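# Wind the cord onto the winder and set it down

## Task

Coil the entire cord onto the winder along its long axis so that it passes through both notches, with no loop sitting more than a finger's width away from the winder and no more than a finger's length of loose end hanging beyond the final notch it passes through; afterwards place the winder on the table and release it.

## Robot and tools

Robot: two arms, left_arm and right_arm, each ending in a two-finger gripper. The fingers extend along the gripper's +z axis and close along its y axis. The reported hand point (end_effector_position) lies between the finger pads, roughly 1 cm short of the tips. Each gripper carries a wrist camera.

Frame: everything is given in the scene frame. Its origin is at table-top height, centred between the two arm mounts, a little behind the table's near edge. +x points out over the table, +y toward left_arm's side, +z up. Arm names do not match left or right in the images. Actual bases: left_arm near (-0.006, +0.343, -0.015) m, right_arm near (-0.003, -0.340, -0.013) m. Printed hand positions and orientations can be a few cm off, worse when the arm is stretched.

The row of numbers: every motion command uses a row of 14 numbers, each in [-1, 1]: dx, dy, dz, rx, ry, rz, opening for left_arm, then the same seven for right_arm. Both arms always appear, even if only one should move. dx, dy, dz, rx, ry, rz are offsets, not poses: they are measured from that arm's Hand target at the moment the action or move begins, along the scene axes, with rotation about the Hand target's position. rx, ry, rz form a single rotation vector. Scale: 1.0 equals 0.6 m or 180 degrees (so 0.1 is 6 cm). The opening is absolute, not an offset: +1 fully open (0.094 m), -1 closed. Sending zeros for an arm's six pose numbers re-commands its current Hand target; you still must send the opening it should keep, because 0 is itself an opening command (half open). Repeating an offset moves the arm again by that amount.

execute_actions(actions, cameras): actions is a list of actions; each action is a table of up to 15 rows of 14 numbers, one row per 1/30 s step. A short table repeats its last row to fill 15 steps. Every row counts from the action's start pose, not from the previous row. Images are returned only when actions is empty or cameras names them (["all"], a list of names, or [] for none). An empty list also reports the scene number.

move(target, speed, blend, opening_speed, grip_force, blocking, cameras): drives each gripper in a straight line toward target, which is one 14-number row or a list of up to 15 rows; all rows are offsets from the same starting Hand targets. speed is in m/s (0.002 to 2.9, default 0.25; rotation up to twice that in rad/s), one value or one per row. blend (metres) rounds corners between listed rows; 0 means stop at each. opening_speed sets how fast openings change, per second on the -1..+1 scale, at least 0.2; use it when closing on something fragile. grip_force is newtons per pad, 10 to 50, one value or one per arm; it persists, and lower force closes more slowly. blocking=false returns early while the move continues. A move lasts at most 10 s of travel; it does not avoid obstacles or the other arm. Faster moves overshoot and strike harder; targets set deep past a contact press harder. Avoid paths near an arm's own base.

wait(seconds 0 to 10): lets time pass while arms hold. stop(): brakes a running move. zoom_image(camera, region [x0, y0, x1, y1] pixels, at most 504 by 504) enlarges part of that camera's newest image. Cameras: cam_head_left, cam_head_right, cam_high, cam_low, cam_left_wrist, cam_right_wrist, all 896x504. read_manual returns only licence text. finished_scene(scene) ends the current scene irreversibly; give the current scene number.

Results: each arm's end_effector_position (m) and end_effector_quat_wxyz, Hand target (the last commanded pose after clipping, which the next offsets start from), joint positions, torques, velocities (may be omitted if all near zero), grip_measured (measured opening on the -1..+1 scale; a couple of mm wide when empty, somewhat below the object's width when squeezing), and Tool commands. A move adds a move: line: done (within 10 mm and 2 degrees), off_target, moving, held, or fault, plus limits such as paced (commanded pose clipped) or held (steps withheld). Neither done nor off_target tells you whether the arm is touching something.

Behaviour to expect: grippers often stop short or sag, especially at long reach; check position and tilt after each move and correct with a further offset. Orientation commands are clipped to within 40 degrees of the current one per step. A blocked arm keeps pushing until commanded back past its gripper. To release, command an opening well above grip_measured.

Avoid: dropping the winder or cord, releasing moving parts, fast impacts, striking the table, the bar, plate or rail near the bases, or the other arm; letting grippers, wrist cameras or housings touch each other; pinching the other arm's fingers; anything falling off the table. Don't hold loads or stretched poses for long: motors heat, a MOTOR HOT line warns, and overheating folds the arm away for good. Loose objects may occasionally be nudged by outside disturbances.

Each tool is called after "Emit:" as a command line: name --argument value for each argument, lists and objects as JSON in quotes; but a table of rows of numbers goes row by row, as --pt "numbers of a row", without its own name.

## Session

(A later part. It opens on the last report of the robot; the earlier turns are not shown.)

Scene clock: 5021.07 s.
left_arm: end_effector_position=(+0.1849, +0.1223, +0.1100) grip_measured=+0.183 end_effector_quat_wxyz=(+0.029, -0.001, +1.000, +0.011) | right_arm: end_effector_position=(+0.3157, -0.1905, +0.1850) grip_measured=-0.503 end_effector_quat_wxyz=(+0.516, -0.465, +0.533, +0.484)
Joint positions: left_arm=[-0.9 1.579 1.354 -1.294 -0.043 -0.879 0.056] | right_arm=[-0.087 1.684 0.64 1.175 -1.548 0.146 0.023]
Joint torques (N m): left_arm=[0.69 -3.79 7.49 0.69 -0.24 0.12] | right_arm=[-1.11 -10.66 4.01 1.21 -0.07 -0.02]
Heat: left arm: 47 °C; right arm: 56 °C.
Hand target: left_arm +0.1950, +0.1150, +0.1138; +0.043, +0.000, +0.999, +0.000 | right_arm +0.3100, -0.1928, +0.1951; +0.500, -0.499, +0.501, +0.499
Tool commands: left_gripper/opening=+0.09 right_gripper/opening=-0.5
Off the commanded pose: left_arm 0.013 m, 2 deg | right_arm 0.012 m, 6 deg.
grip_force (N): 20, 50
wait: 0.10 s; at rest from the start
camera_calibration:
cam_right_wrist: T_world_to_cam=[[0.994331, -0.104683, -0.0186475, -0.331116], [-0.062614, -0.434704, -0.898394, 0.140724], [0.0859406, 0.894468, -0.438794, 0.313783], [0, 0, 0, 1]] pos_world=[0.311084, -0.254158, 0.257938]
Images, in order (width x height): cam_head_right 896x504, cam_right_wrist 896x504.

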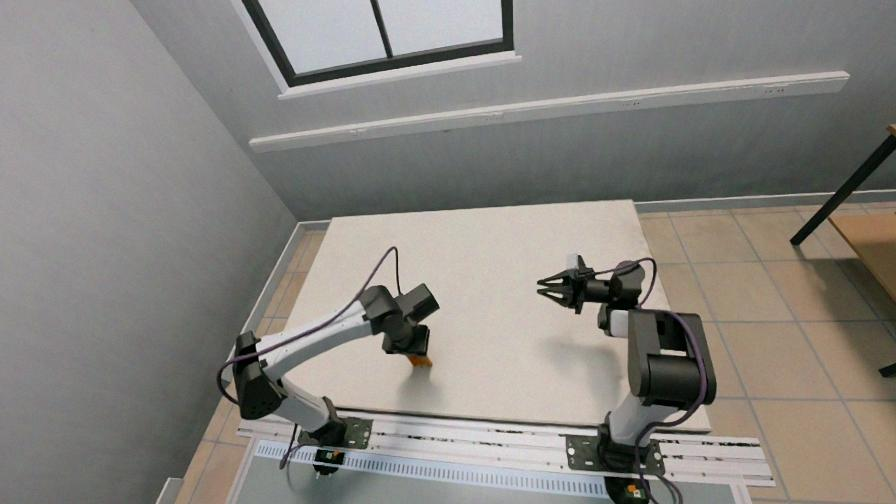

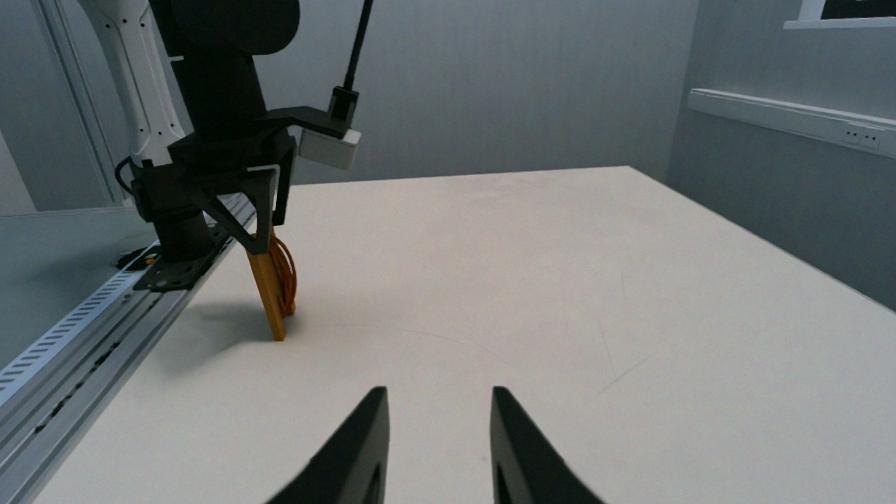

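Emit:
move --pt "0 0 -0.0037 0 -0.0667 0 0.09 0 0 0 0 0 0 -0.5" --pt "0 0 -0.0175 0 -0.139 0 0.09 0 0 0 0 0 0 -0.5" --pt "0.0083 0 -0.0527 0 -0.25 0 0.09 0 0 0 0 0 0 -0.5" --speed 0.12 --blend '[0.01, 0.01, 0]' --cameras '["cam_high", "cam_left_wrist", "cam_right_wrist"]'

Emit:
zoom_image --camera "cam_high" --region '[460, 230, 560, 310]'

Scene clock: 5070.53 s.
left_arm: end_effector_position=(+0.1991, +0.1144, +0.0804) grip_measured=+0.183 end_effector_quat_wxyz=(+0.415, +0.008, +0.910, +0.006) | right_arm: end_effector_position=(+0.3157, -0.1905, +0.1850) grip_measured=-0.503 end_effector_quat_wxyz=(+0.516, -0.465, +0.533, +0.484)
Joint positions: left_arm=[-1.28 1.375 0.787 -0.61 -0.799 -1.095 0.056] | right_arm=[-0.087 1.684 0.64 1.175 -1.548 0.146 0.023]
Joint torques (N m): left_arm=[-0.23 -3.92 4.81 1.16 -0.68 -0.15] | right_arm=[-1.22 -10.96 3.75 1.21 -0.09 -0.04]
Heat: left arm: 48 °C; right arm: 56 °C.
Hand target: left_arm +0.1999, +0.1149, +0.0823; +0.422, +0.000, +0.906, +0.000 | right_arm +0.3100, -0.1928, +0.1951; +0.500, -0.499, +0.501, +0.499
Off the commanded pose: left_arm 0.002 m, 1 deg | right_arm 0.012 m, 6 deg.
joint sent to its limit (right arm) — joint 5 (wrist yaw), lower limit. The joint targets are off in orientation, not in position.
grip_force (N): 20, 50
move: off_target (right_arm)
camera_calibration:
cam_left_wrist: T_world_to_cam=[[-0.0399835, -0.999027, -0.0185911, 0.124392], [-0.910241, 0.0440919, -0.411724, 0.248218], [0.412144, 0.000460197, -0.911119, 0.0815387], [0, 0, 0, 1]] pos_world=[0.197306, 0.113289, 0.178801]
cam_right_wrist: T_world_to_cam=[[0.994331, -0.104683, -0.0186475, -0.331116], [-0.062614, -0.434704, -0.898394, 0.140724], [0.0859406, 0.894468, -0.438794, 0.313783], [0, 0, 0, 1]] pos_world=[0.311084, -0.254158, 0.257938]
Images, in order (width x height): cam_high 896x504, cam_left_wrist 896x504, cam_right_wrist 896x504.

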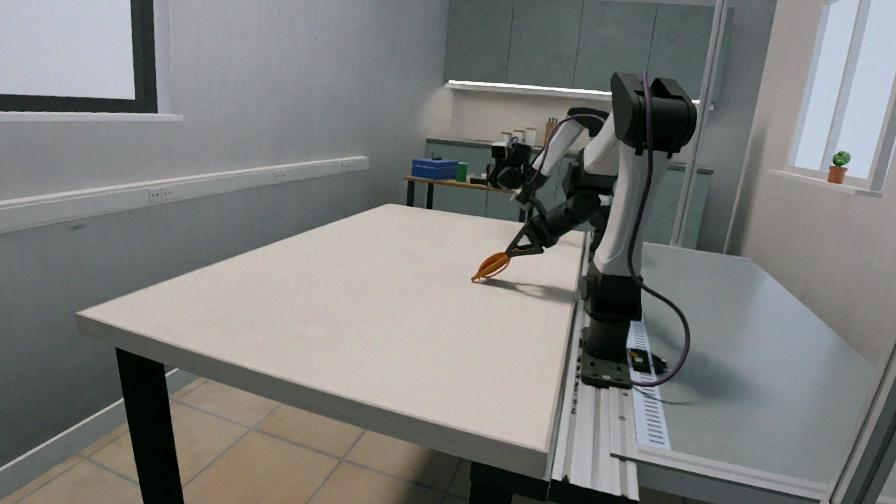

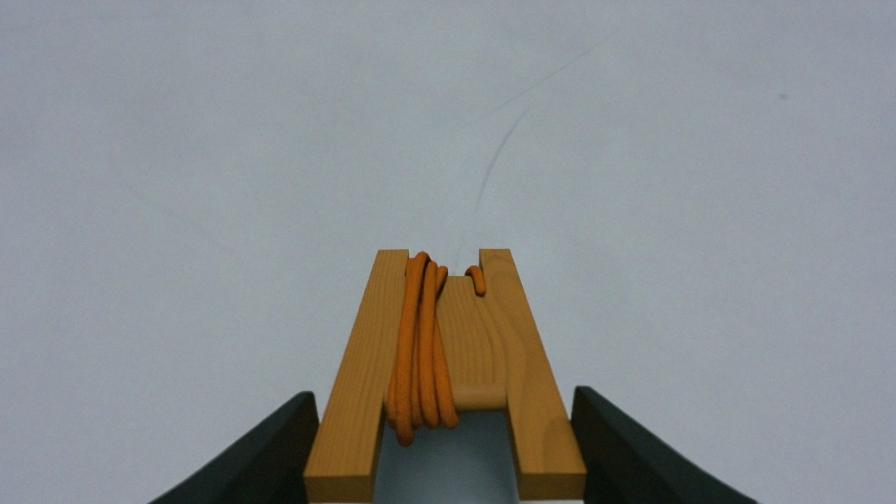

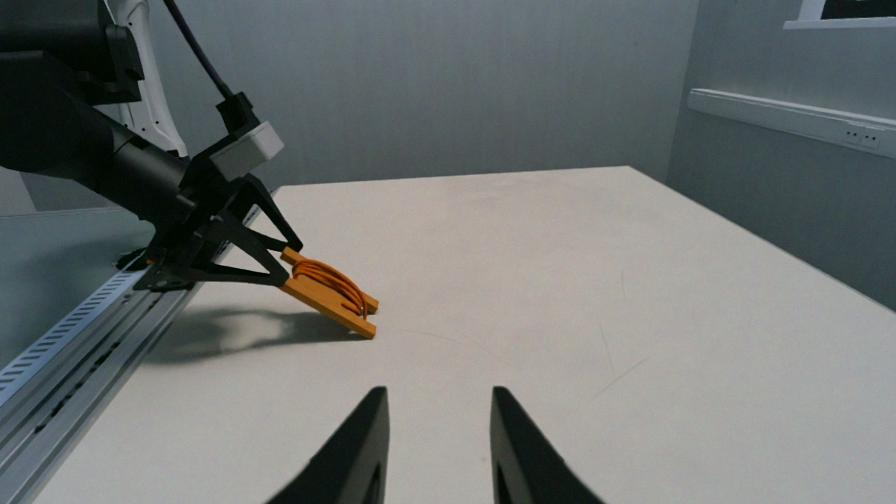

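Scaled by 5.040 from the camera's 896x504 image, which has a finer 1280x720 frame.

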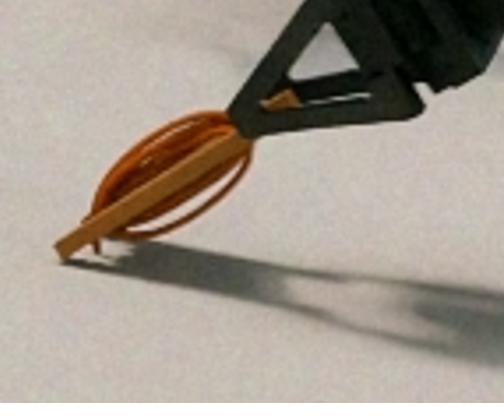

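Emit:
move --pt "0 0 -0.0255 0 0 0 0.09 0 0 0 0 0 0 -0.5" --pt "0 0 -0.0663 0 -0.005 0 0.09 0 0 0 0 0 0 -0.5" --pt "-0.002 0 -0.091 0 -0.011 0 0.09 0 0 0 0 0 0 -0.5" --speed 0.06 --blend '[0.01, 0.01, 0]' --grip_force '[10, 50]' --cameras '["cam_high", "cam_left_wrist", "cam_right_wrist"]'

Emit:
zoom_image --camera "cam_high" --region '[460, 230, 560, 310]'

Scene clock: 5090.40 s.
left_arm: end_effector_position=(+0.1986, +0.1165, +0.0298) grip_measured=+0.183 end_effector_quat_wxyz=(+0.435, +0.006, +0.901, +0.006) | right_arm: end_effector_position=(+0.3157, -0.1905, +0.1850) grip_measured=-0.503 end_effector_quat_wxyz=(+0.516, -0.465, +0.533, +0.484)
Joint positions: left_arm=[-1.301 1.491 0.629 -0.331 -0.847 -1.109 0.056] | right_arm=[-0.087 1.684 0.64 1.175 -1.548 0.146 0.023]
Joint torques (N m): left_arm=[-0.36 -2.89 4.36 1.26 -0.63 -0.13] | right_arm=[-1.06 -10.62 3.85 1.13 -0.08 -0.04]
Heat: left arm: 46 °C; right arm: 56 °C.
Hand target: left_arm +0.1987, +0.1150, +0.0277; +0.438, +0.000, +0.899, +0.000 | right_arm +0.3100, -0.1928, +0.1951; +0.500, -0.499, +0.501, +0.499
Off the commanded pose: left_arm 0.003 m, 1 deg | right_arm 0.012 m, 6 deg.
joint sent to its limit (right arm) — joint 5 (wrist yaw), lower limit. The joint targets are off in orientation, not in position.
grip_force (N): 10, 50
move: off_target (right_arm); blend cut to 0.0077 m at target 1, 0.0074 m at target 2
camera_calibration:
cam_left_wrist: T_world_to_cam=[[-0.0353818, -0.999216, -0.0177702, 0.124587], [-0.891407, 0.0395934, -0.451471, 0.224843], [0.451821, -0.000133405, -0.892109, 0.0273266], [0, 0, 0, 1]] pos_world=[0.192488, 0.11559, 0.128103]
cam_right_wrist: T_world_to_cam=[[0.994331, -0.104683, -0.0186475, -0.331116], [-0.062614, -0.434704, -0.898394, 0.140724], [0.0859406, 0.894468, -0.438794, 0.313783], [0, 0, 0, 1]] pos_world=[0.311084, -0.254158, 0.257938]
Images, in order (width x height): cam_high 896x504, cam_left_wrist 896x504, cam_right_wrist 896x504.

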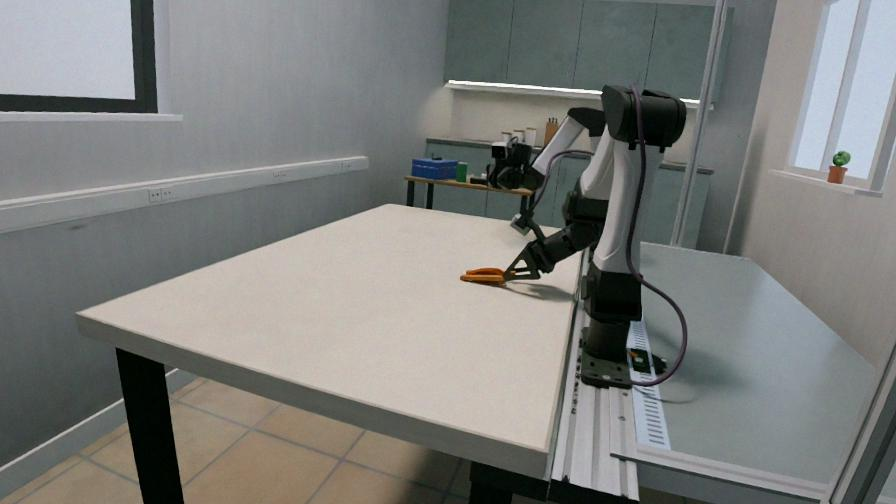

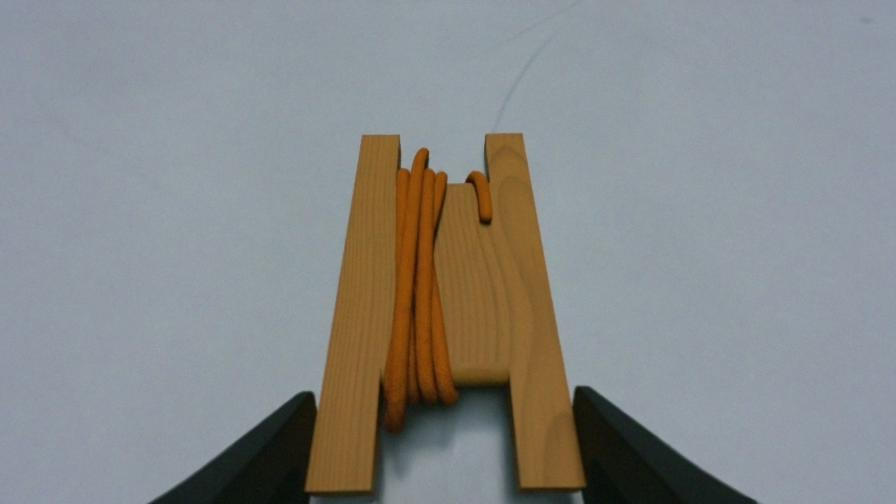

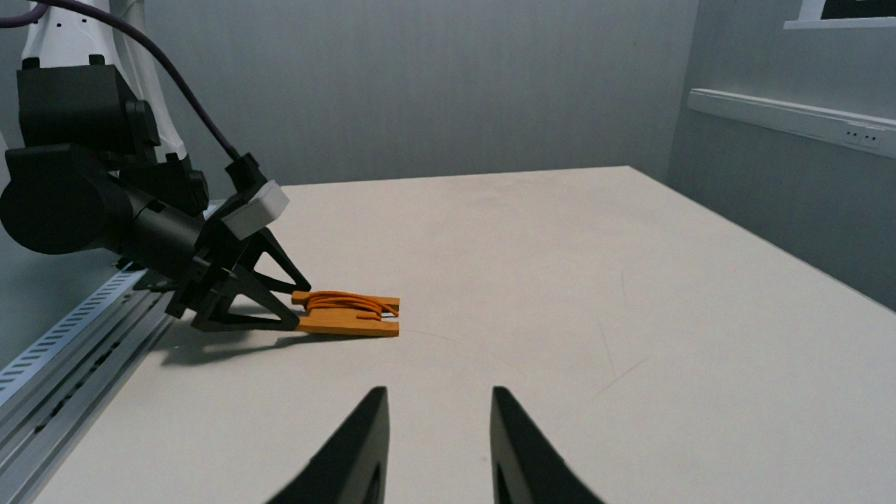

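Scaled by 5.040 from the camera's 896x504 image, which has a finer 1280x720 frame.

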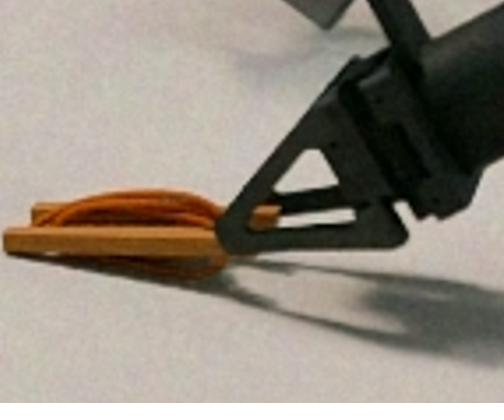

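Emit:
move --target '[0.012, 0, -0.02, 0, 0, 0, 0.09, 0, 0, 0, 0, 0, 0, -0.5]' --speed 0.05 --cameras '["cam_high", "cam_left_wrist"]'

Emit:
zoom_image --camera "cam_high" --region '[455, 240, 555, 310]'

Scene clock: 5099.37 s.
left_arm: end_effector_position=(+0.2059, +0.1135, +0.0218) grip_measured=+0.183 end_effector_quat_wxyz=(+0.443, -0.005, +0.896, -0.004) | right_arm: end_effector_position=(+0.3157, -0.1905, +0.1850) grip_measured=-0.503 end_effector_quat_wxyz=(+0.516, -0.465, +0.533, +0.484)
Joint positions: left_arm=[-1.282 1.53 0.606 -0.227 -0.853 -1.093 0.056] | right_arm=[-0.087 1.684 0.64 1.175 -1.548 0.146 0.023]
Joint torques (N m): left_arm=[0.62 -2.82 4.03 1.26 -0.42 0.13] | right_arm=[-0.99 -10.74 3.96 1.21 -0.02 -0.01]
Heat: left arm: 45 °C; right arm: 56 °C.
Hand target: left_arm +0.2060, +0.1149, +0.0157; +0.438, +0.000, +0.899, +0.000 | right_arm +0.3100, -0.1928, +0.1951; +0.500, -0.499, +0.501, +0.499
Off the commanded pose: left_arm 0.006 m, 1 deg | right_arm 0.012 m, 6 deg.
joint sent to its limit (right arm) — joint 5 (wrist yaw), lower limit. The joint targets are off in orientation, not in position.
grip_force (N): 10, 50
move: off_target (right_arm)
camera_calibration:
cam_left_wrist: T_world_to_cam=[[-0.0238625, -0.999687, 0.00748052, 0.118888], [-0.882971, 0.0175663, -0.469099, 0.228921], [0.468821, -0.017799, -0.883114, 0.0151435], [0, 0, 0, 1]] pos_world=[0.197868, 0.115099, 0.119871]
Images, in order (width x height): cam_high 896x504, cam_left_wrist 896x504.

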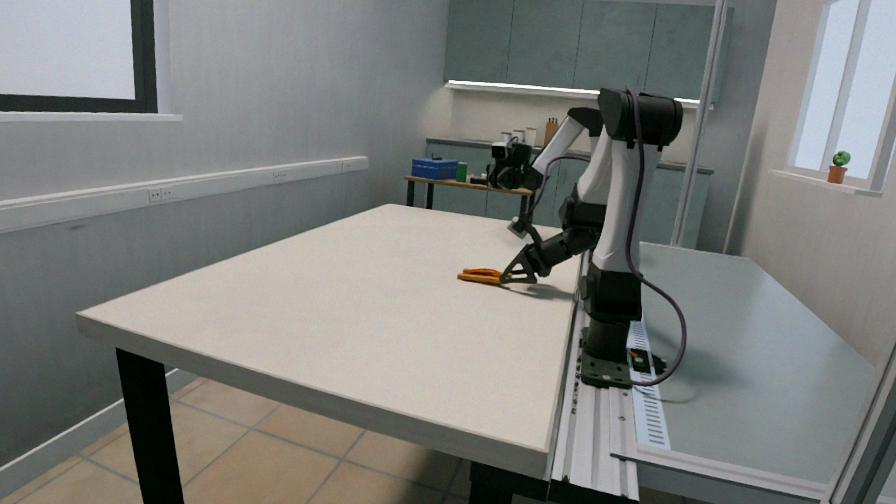

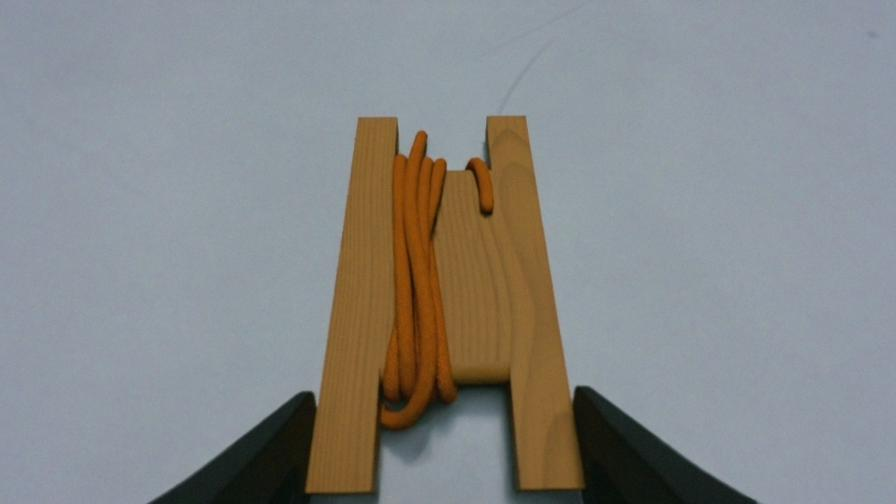

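Scaled by 5.040 from the camera's 896x504 image, which has a finer 1280x720 frame.

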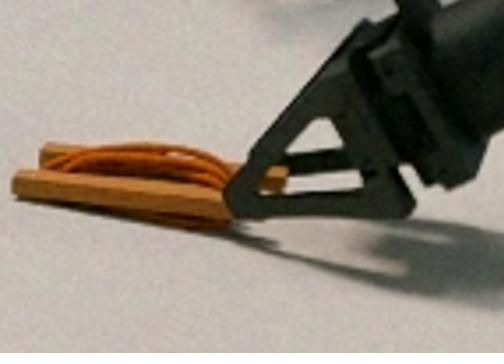

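Emit:
move --target '[0, 0, 0.006, 0, 0, 0, 0.5, 0, 0, 0, 0, 0, 0, -0.5]' --speed 0.05 --opening_speed 0.3 --cameras '["cam_high", "cam_left_wrist"]'

Emit:
zoom_image --camera "cam_high" --region '[455, 240, 555, 310]'

Scene clock: 5127.57 s.
left_arm: end_effector_position=(+0.2046, +0.1124, +0.0201) grip_measured=+0.498 end_effector_quat_wxyz=(+0.438, -0.002, +0.899, -0.006) | right_arm: end_effector_position=(+0.3157, -0.1905, +0.1850) grip_measured=-0.503 end_effector_quat_wxyz=(+0.516, -0.465, +0.533, +0.484)
Joint positions: left_arm=[-1.282 1.53 0.606 -0.227 -0.84 -1.09 0.07] | right_arm=[-0.087 1.684 0.64 1.175 -1.548 0.146 0.023]
Joint torques (N m): left_arm=[0.75 -3.63 4.56 1.06 -0.56 0.11] | right_arm=[-1.05 -10.66 3.92 1.2 -0.03 -0.08]
Heat: left arm: 44 °C; right arm: 57 °C.
Hand target: left_arm +0.2059, +0.1149, +0.0193; +0.438, +0.000, +0.899, +0.000 | right_arm +0.3100, -0.1928, +0.1951; +0.500, -0.499, +0.501, +0.499
Off the commanded pose: left_arm 0.003 m, 1 deg | right_arm 0.012 m, 6 deg.
joint sent to its limit (right arm) — joint 5 (wrist yaw), lower limit. The joint targets are off in orientation, not in position.
grip_force (N): 10, 50
move: off_target (right_arm)
camera_calibration:
cam_left_wrist: T_world_to_cam=[[-0.0303657, -0.99949, 0.00988854, 0.118977], [-0.888449, 0.0224566, -0.458425, 0.227369], [0.45797, -0.0227059, -0.888678, 0.0171171], [0, 0, 0, 1]] pos_world=[0.19778, 0.114199, 0.118267]
Images, in order (width x height): cam_high 896x504, cam_left_wrist 896x504.

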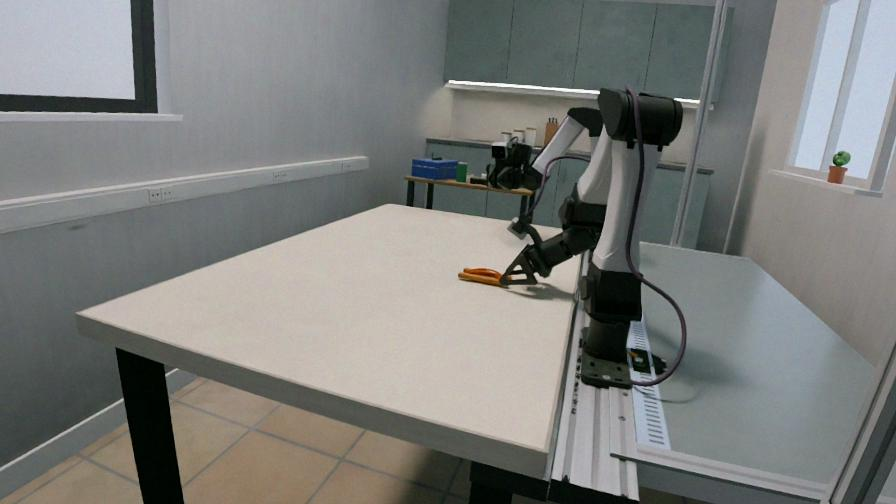

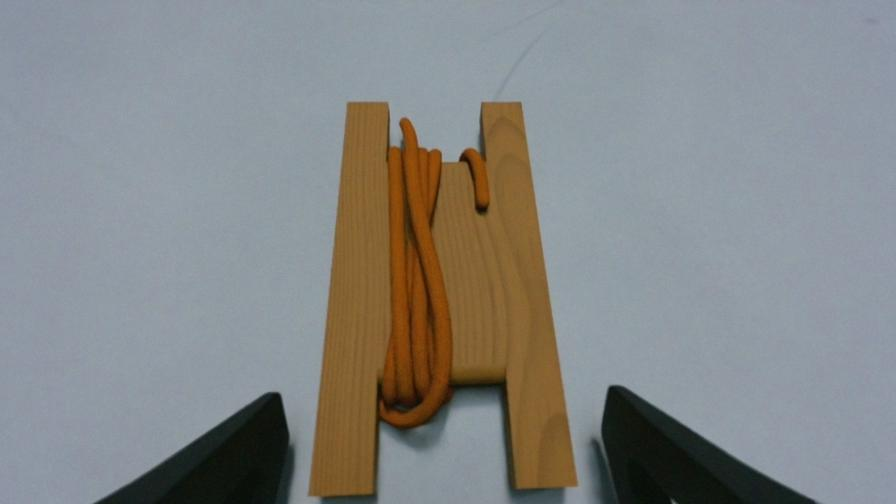

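Scaled by 5.040 from the camera's 896x504 image, which has a finer 1280x720 frame.

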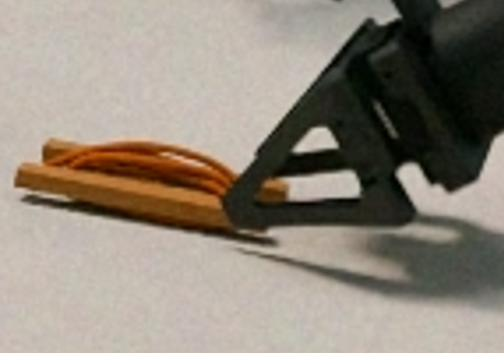

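Emit:
move --pt "-0.08 0 0.066 0 0 0 0.5 0 0 0 0 0 0 -0.5" --pt "-0.08 0 0.25 0 0 0 0.5 0 0 0 0 0 0 -0.5" --speed '[0.08, 0.2]' --blend '[0.02, 0]' --cameras '["cam_high", "cam_left_wrist", "cam_right_wrist"]'

Emit:
zoom_image --camera "cam_high" --region '[455, 240, 555, 310]'

Emit:
zoom_image --camera "cam_right_wrist" --region '[270, 260, 430, 360]'

Scene clock: 5139.30 s.
left_arm: end_effector_position=(+0.1563, +0.1170, +0.1557) grip_measured=+0.498 end_effector_quat_wxyz=(+0.425, +0.012, +0.905, +0.014) | right_arm: end_effector_position=(+0.3157, -0.1905, +0.1850) grip_measured=-0.503 end_effector_quat_wxyz=(+0.516, -0.465, +0.533, +0.484)
Joint positions: left_arm=[-1.476 1.326 1.057 -1.146 -0.877 -1.37 0.07] | right_arm=[-0.087 1.684 0.64 1.175 -1.548 0.146 0.023]
Joint torques (N m): left_arm=[-0.53 -3.81 7.83 0.42 -0.89 -0.21] | right_arm=[-1.03 -10.54 3.92 1.15 -0.11 -0.05]
Heat: left arm: 44 °C; right arm: 57 °C.
Hand target: left_arm +0.1580, +0.1149, +0.1694; +0.438, +0.000, +0.899, +0.000 | right_arm +0.3100, -0.1928, +0.1951; +0.500, -0.499, +0.501, +0.499
Off the commanded pose: left_arm 0.014 m, 3 deg | right_arm 0.012 m, 6 deg.
joint sent to its limit (right arm) — joint 5 (wrist yaw), lower limit. The joint targets are off in orientation, not in position.
grip_force (N): 10, 50
move: off_target (left_arm, right_arm)
camera_calibration:
cam_left_wrist: T_world_to_cam=[[-0.0393787, -0.998557, -0.0365153, 0.129388], [-0.900276, 0.0513108, -0.432284, 0.240969], [0.433534, 0.015851, -0.900998, 0.161082], [0, 0, 0, 1]] pos_world=[0.152199, 0.114284, 0.254026]
cam_right_wrist: T_world_to_cam=[[0.994331, -0.104683, -0.0186475, -0.331116], [-0.062614, -0.434704, -0.898394, 0.140724], [0.0859406, 0.894468, -0.438794, 0.313783], [0, 0, 0, 1]] pos_world=[0.311084, -0.254158, 0.257938]
Images, in order (width x height): cam_high 896x504, cam_left_wrist 896x504, cam_right_wrist 896x504.

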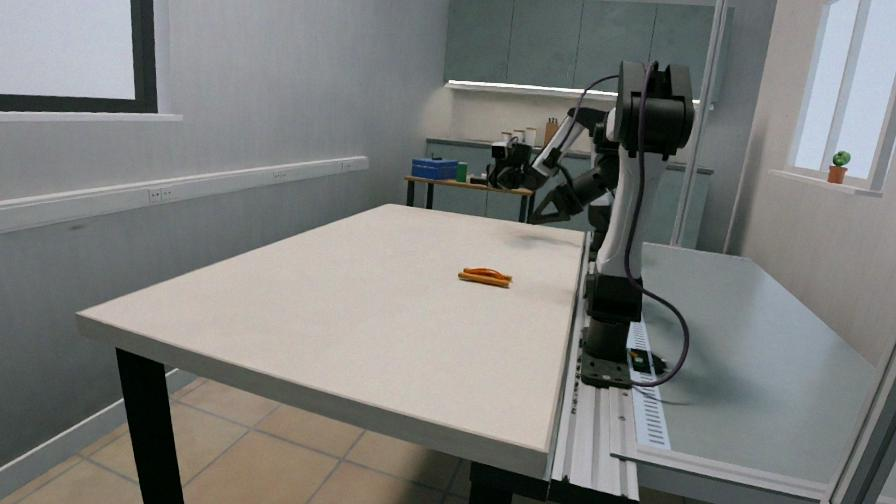

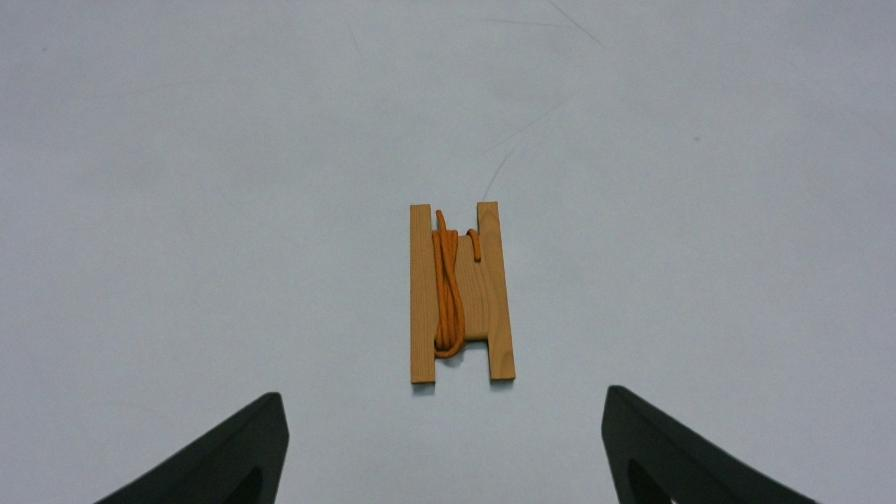

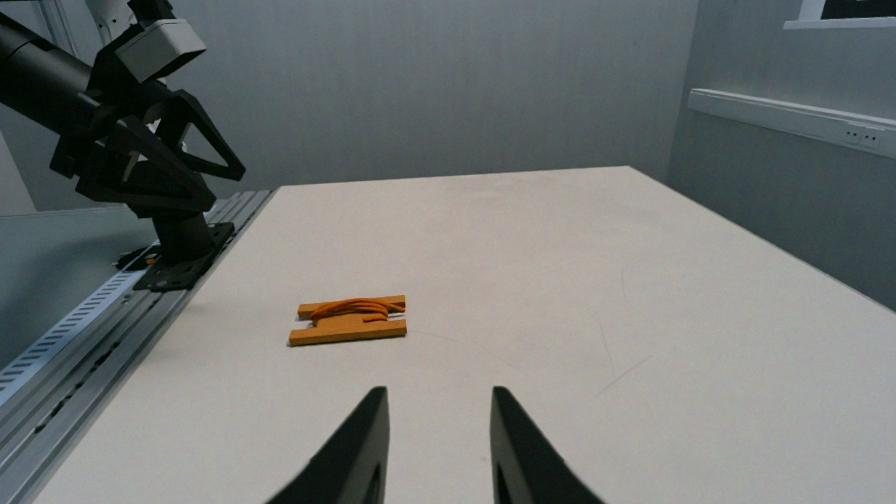

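Scaled by 5.040 from the camera's 896x504 image, which has a finer 1280x720 frame.

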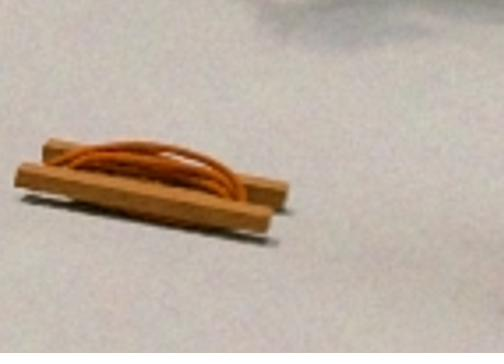

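Scaled by 3.150 from the camera's 896x504 image, which has a finer 1280x720 frame.

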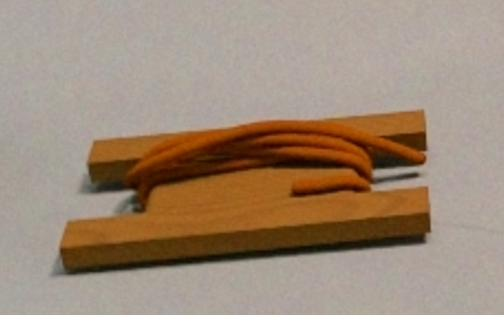

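Emit:
zoom_image --camera "cam_left_wrist" --region '[400, 190, 520, 260]'

Emit:
zoom_image --camera "cam_right_wrist" --region '[360, 285, 420, 345]'

Emit:
zoom_image --camera "cam_high" --region '[450, 255, 500, 295]'

Scaled by 4.200 from the camera's 896x504 image, which has a finer 1280x720 frame.

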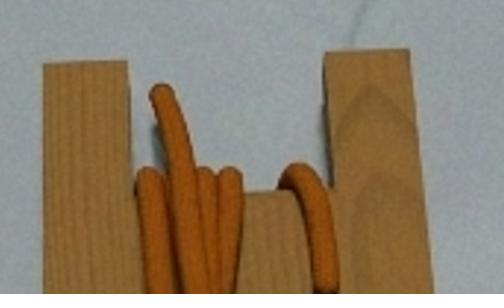

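Scaled by 8.400 from the camera's 896x504 image, which has a finer 1280x720 frame.

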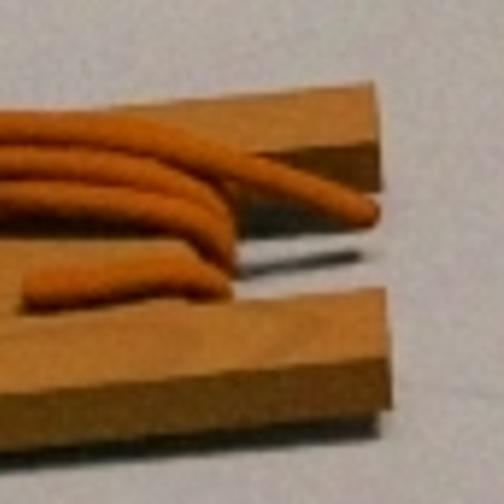

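Scaled by 10.080 from the camera's 896x504 image, which has a finer 1280x720 frame.

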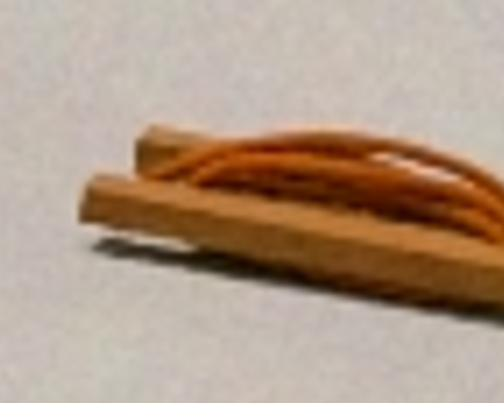

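Emit:
finished_scene --scene 1

The scene is finished: the task was done.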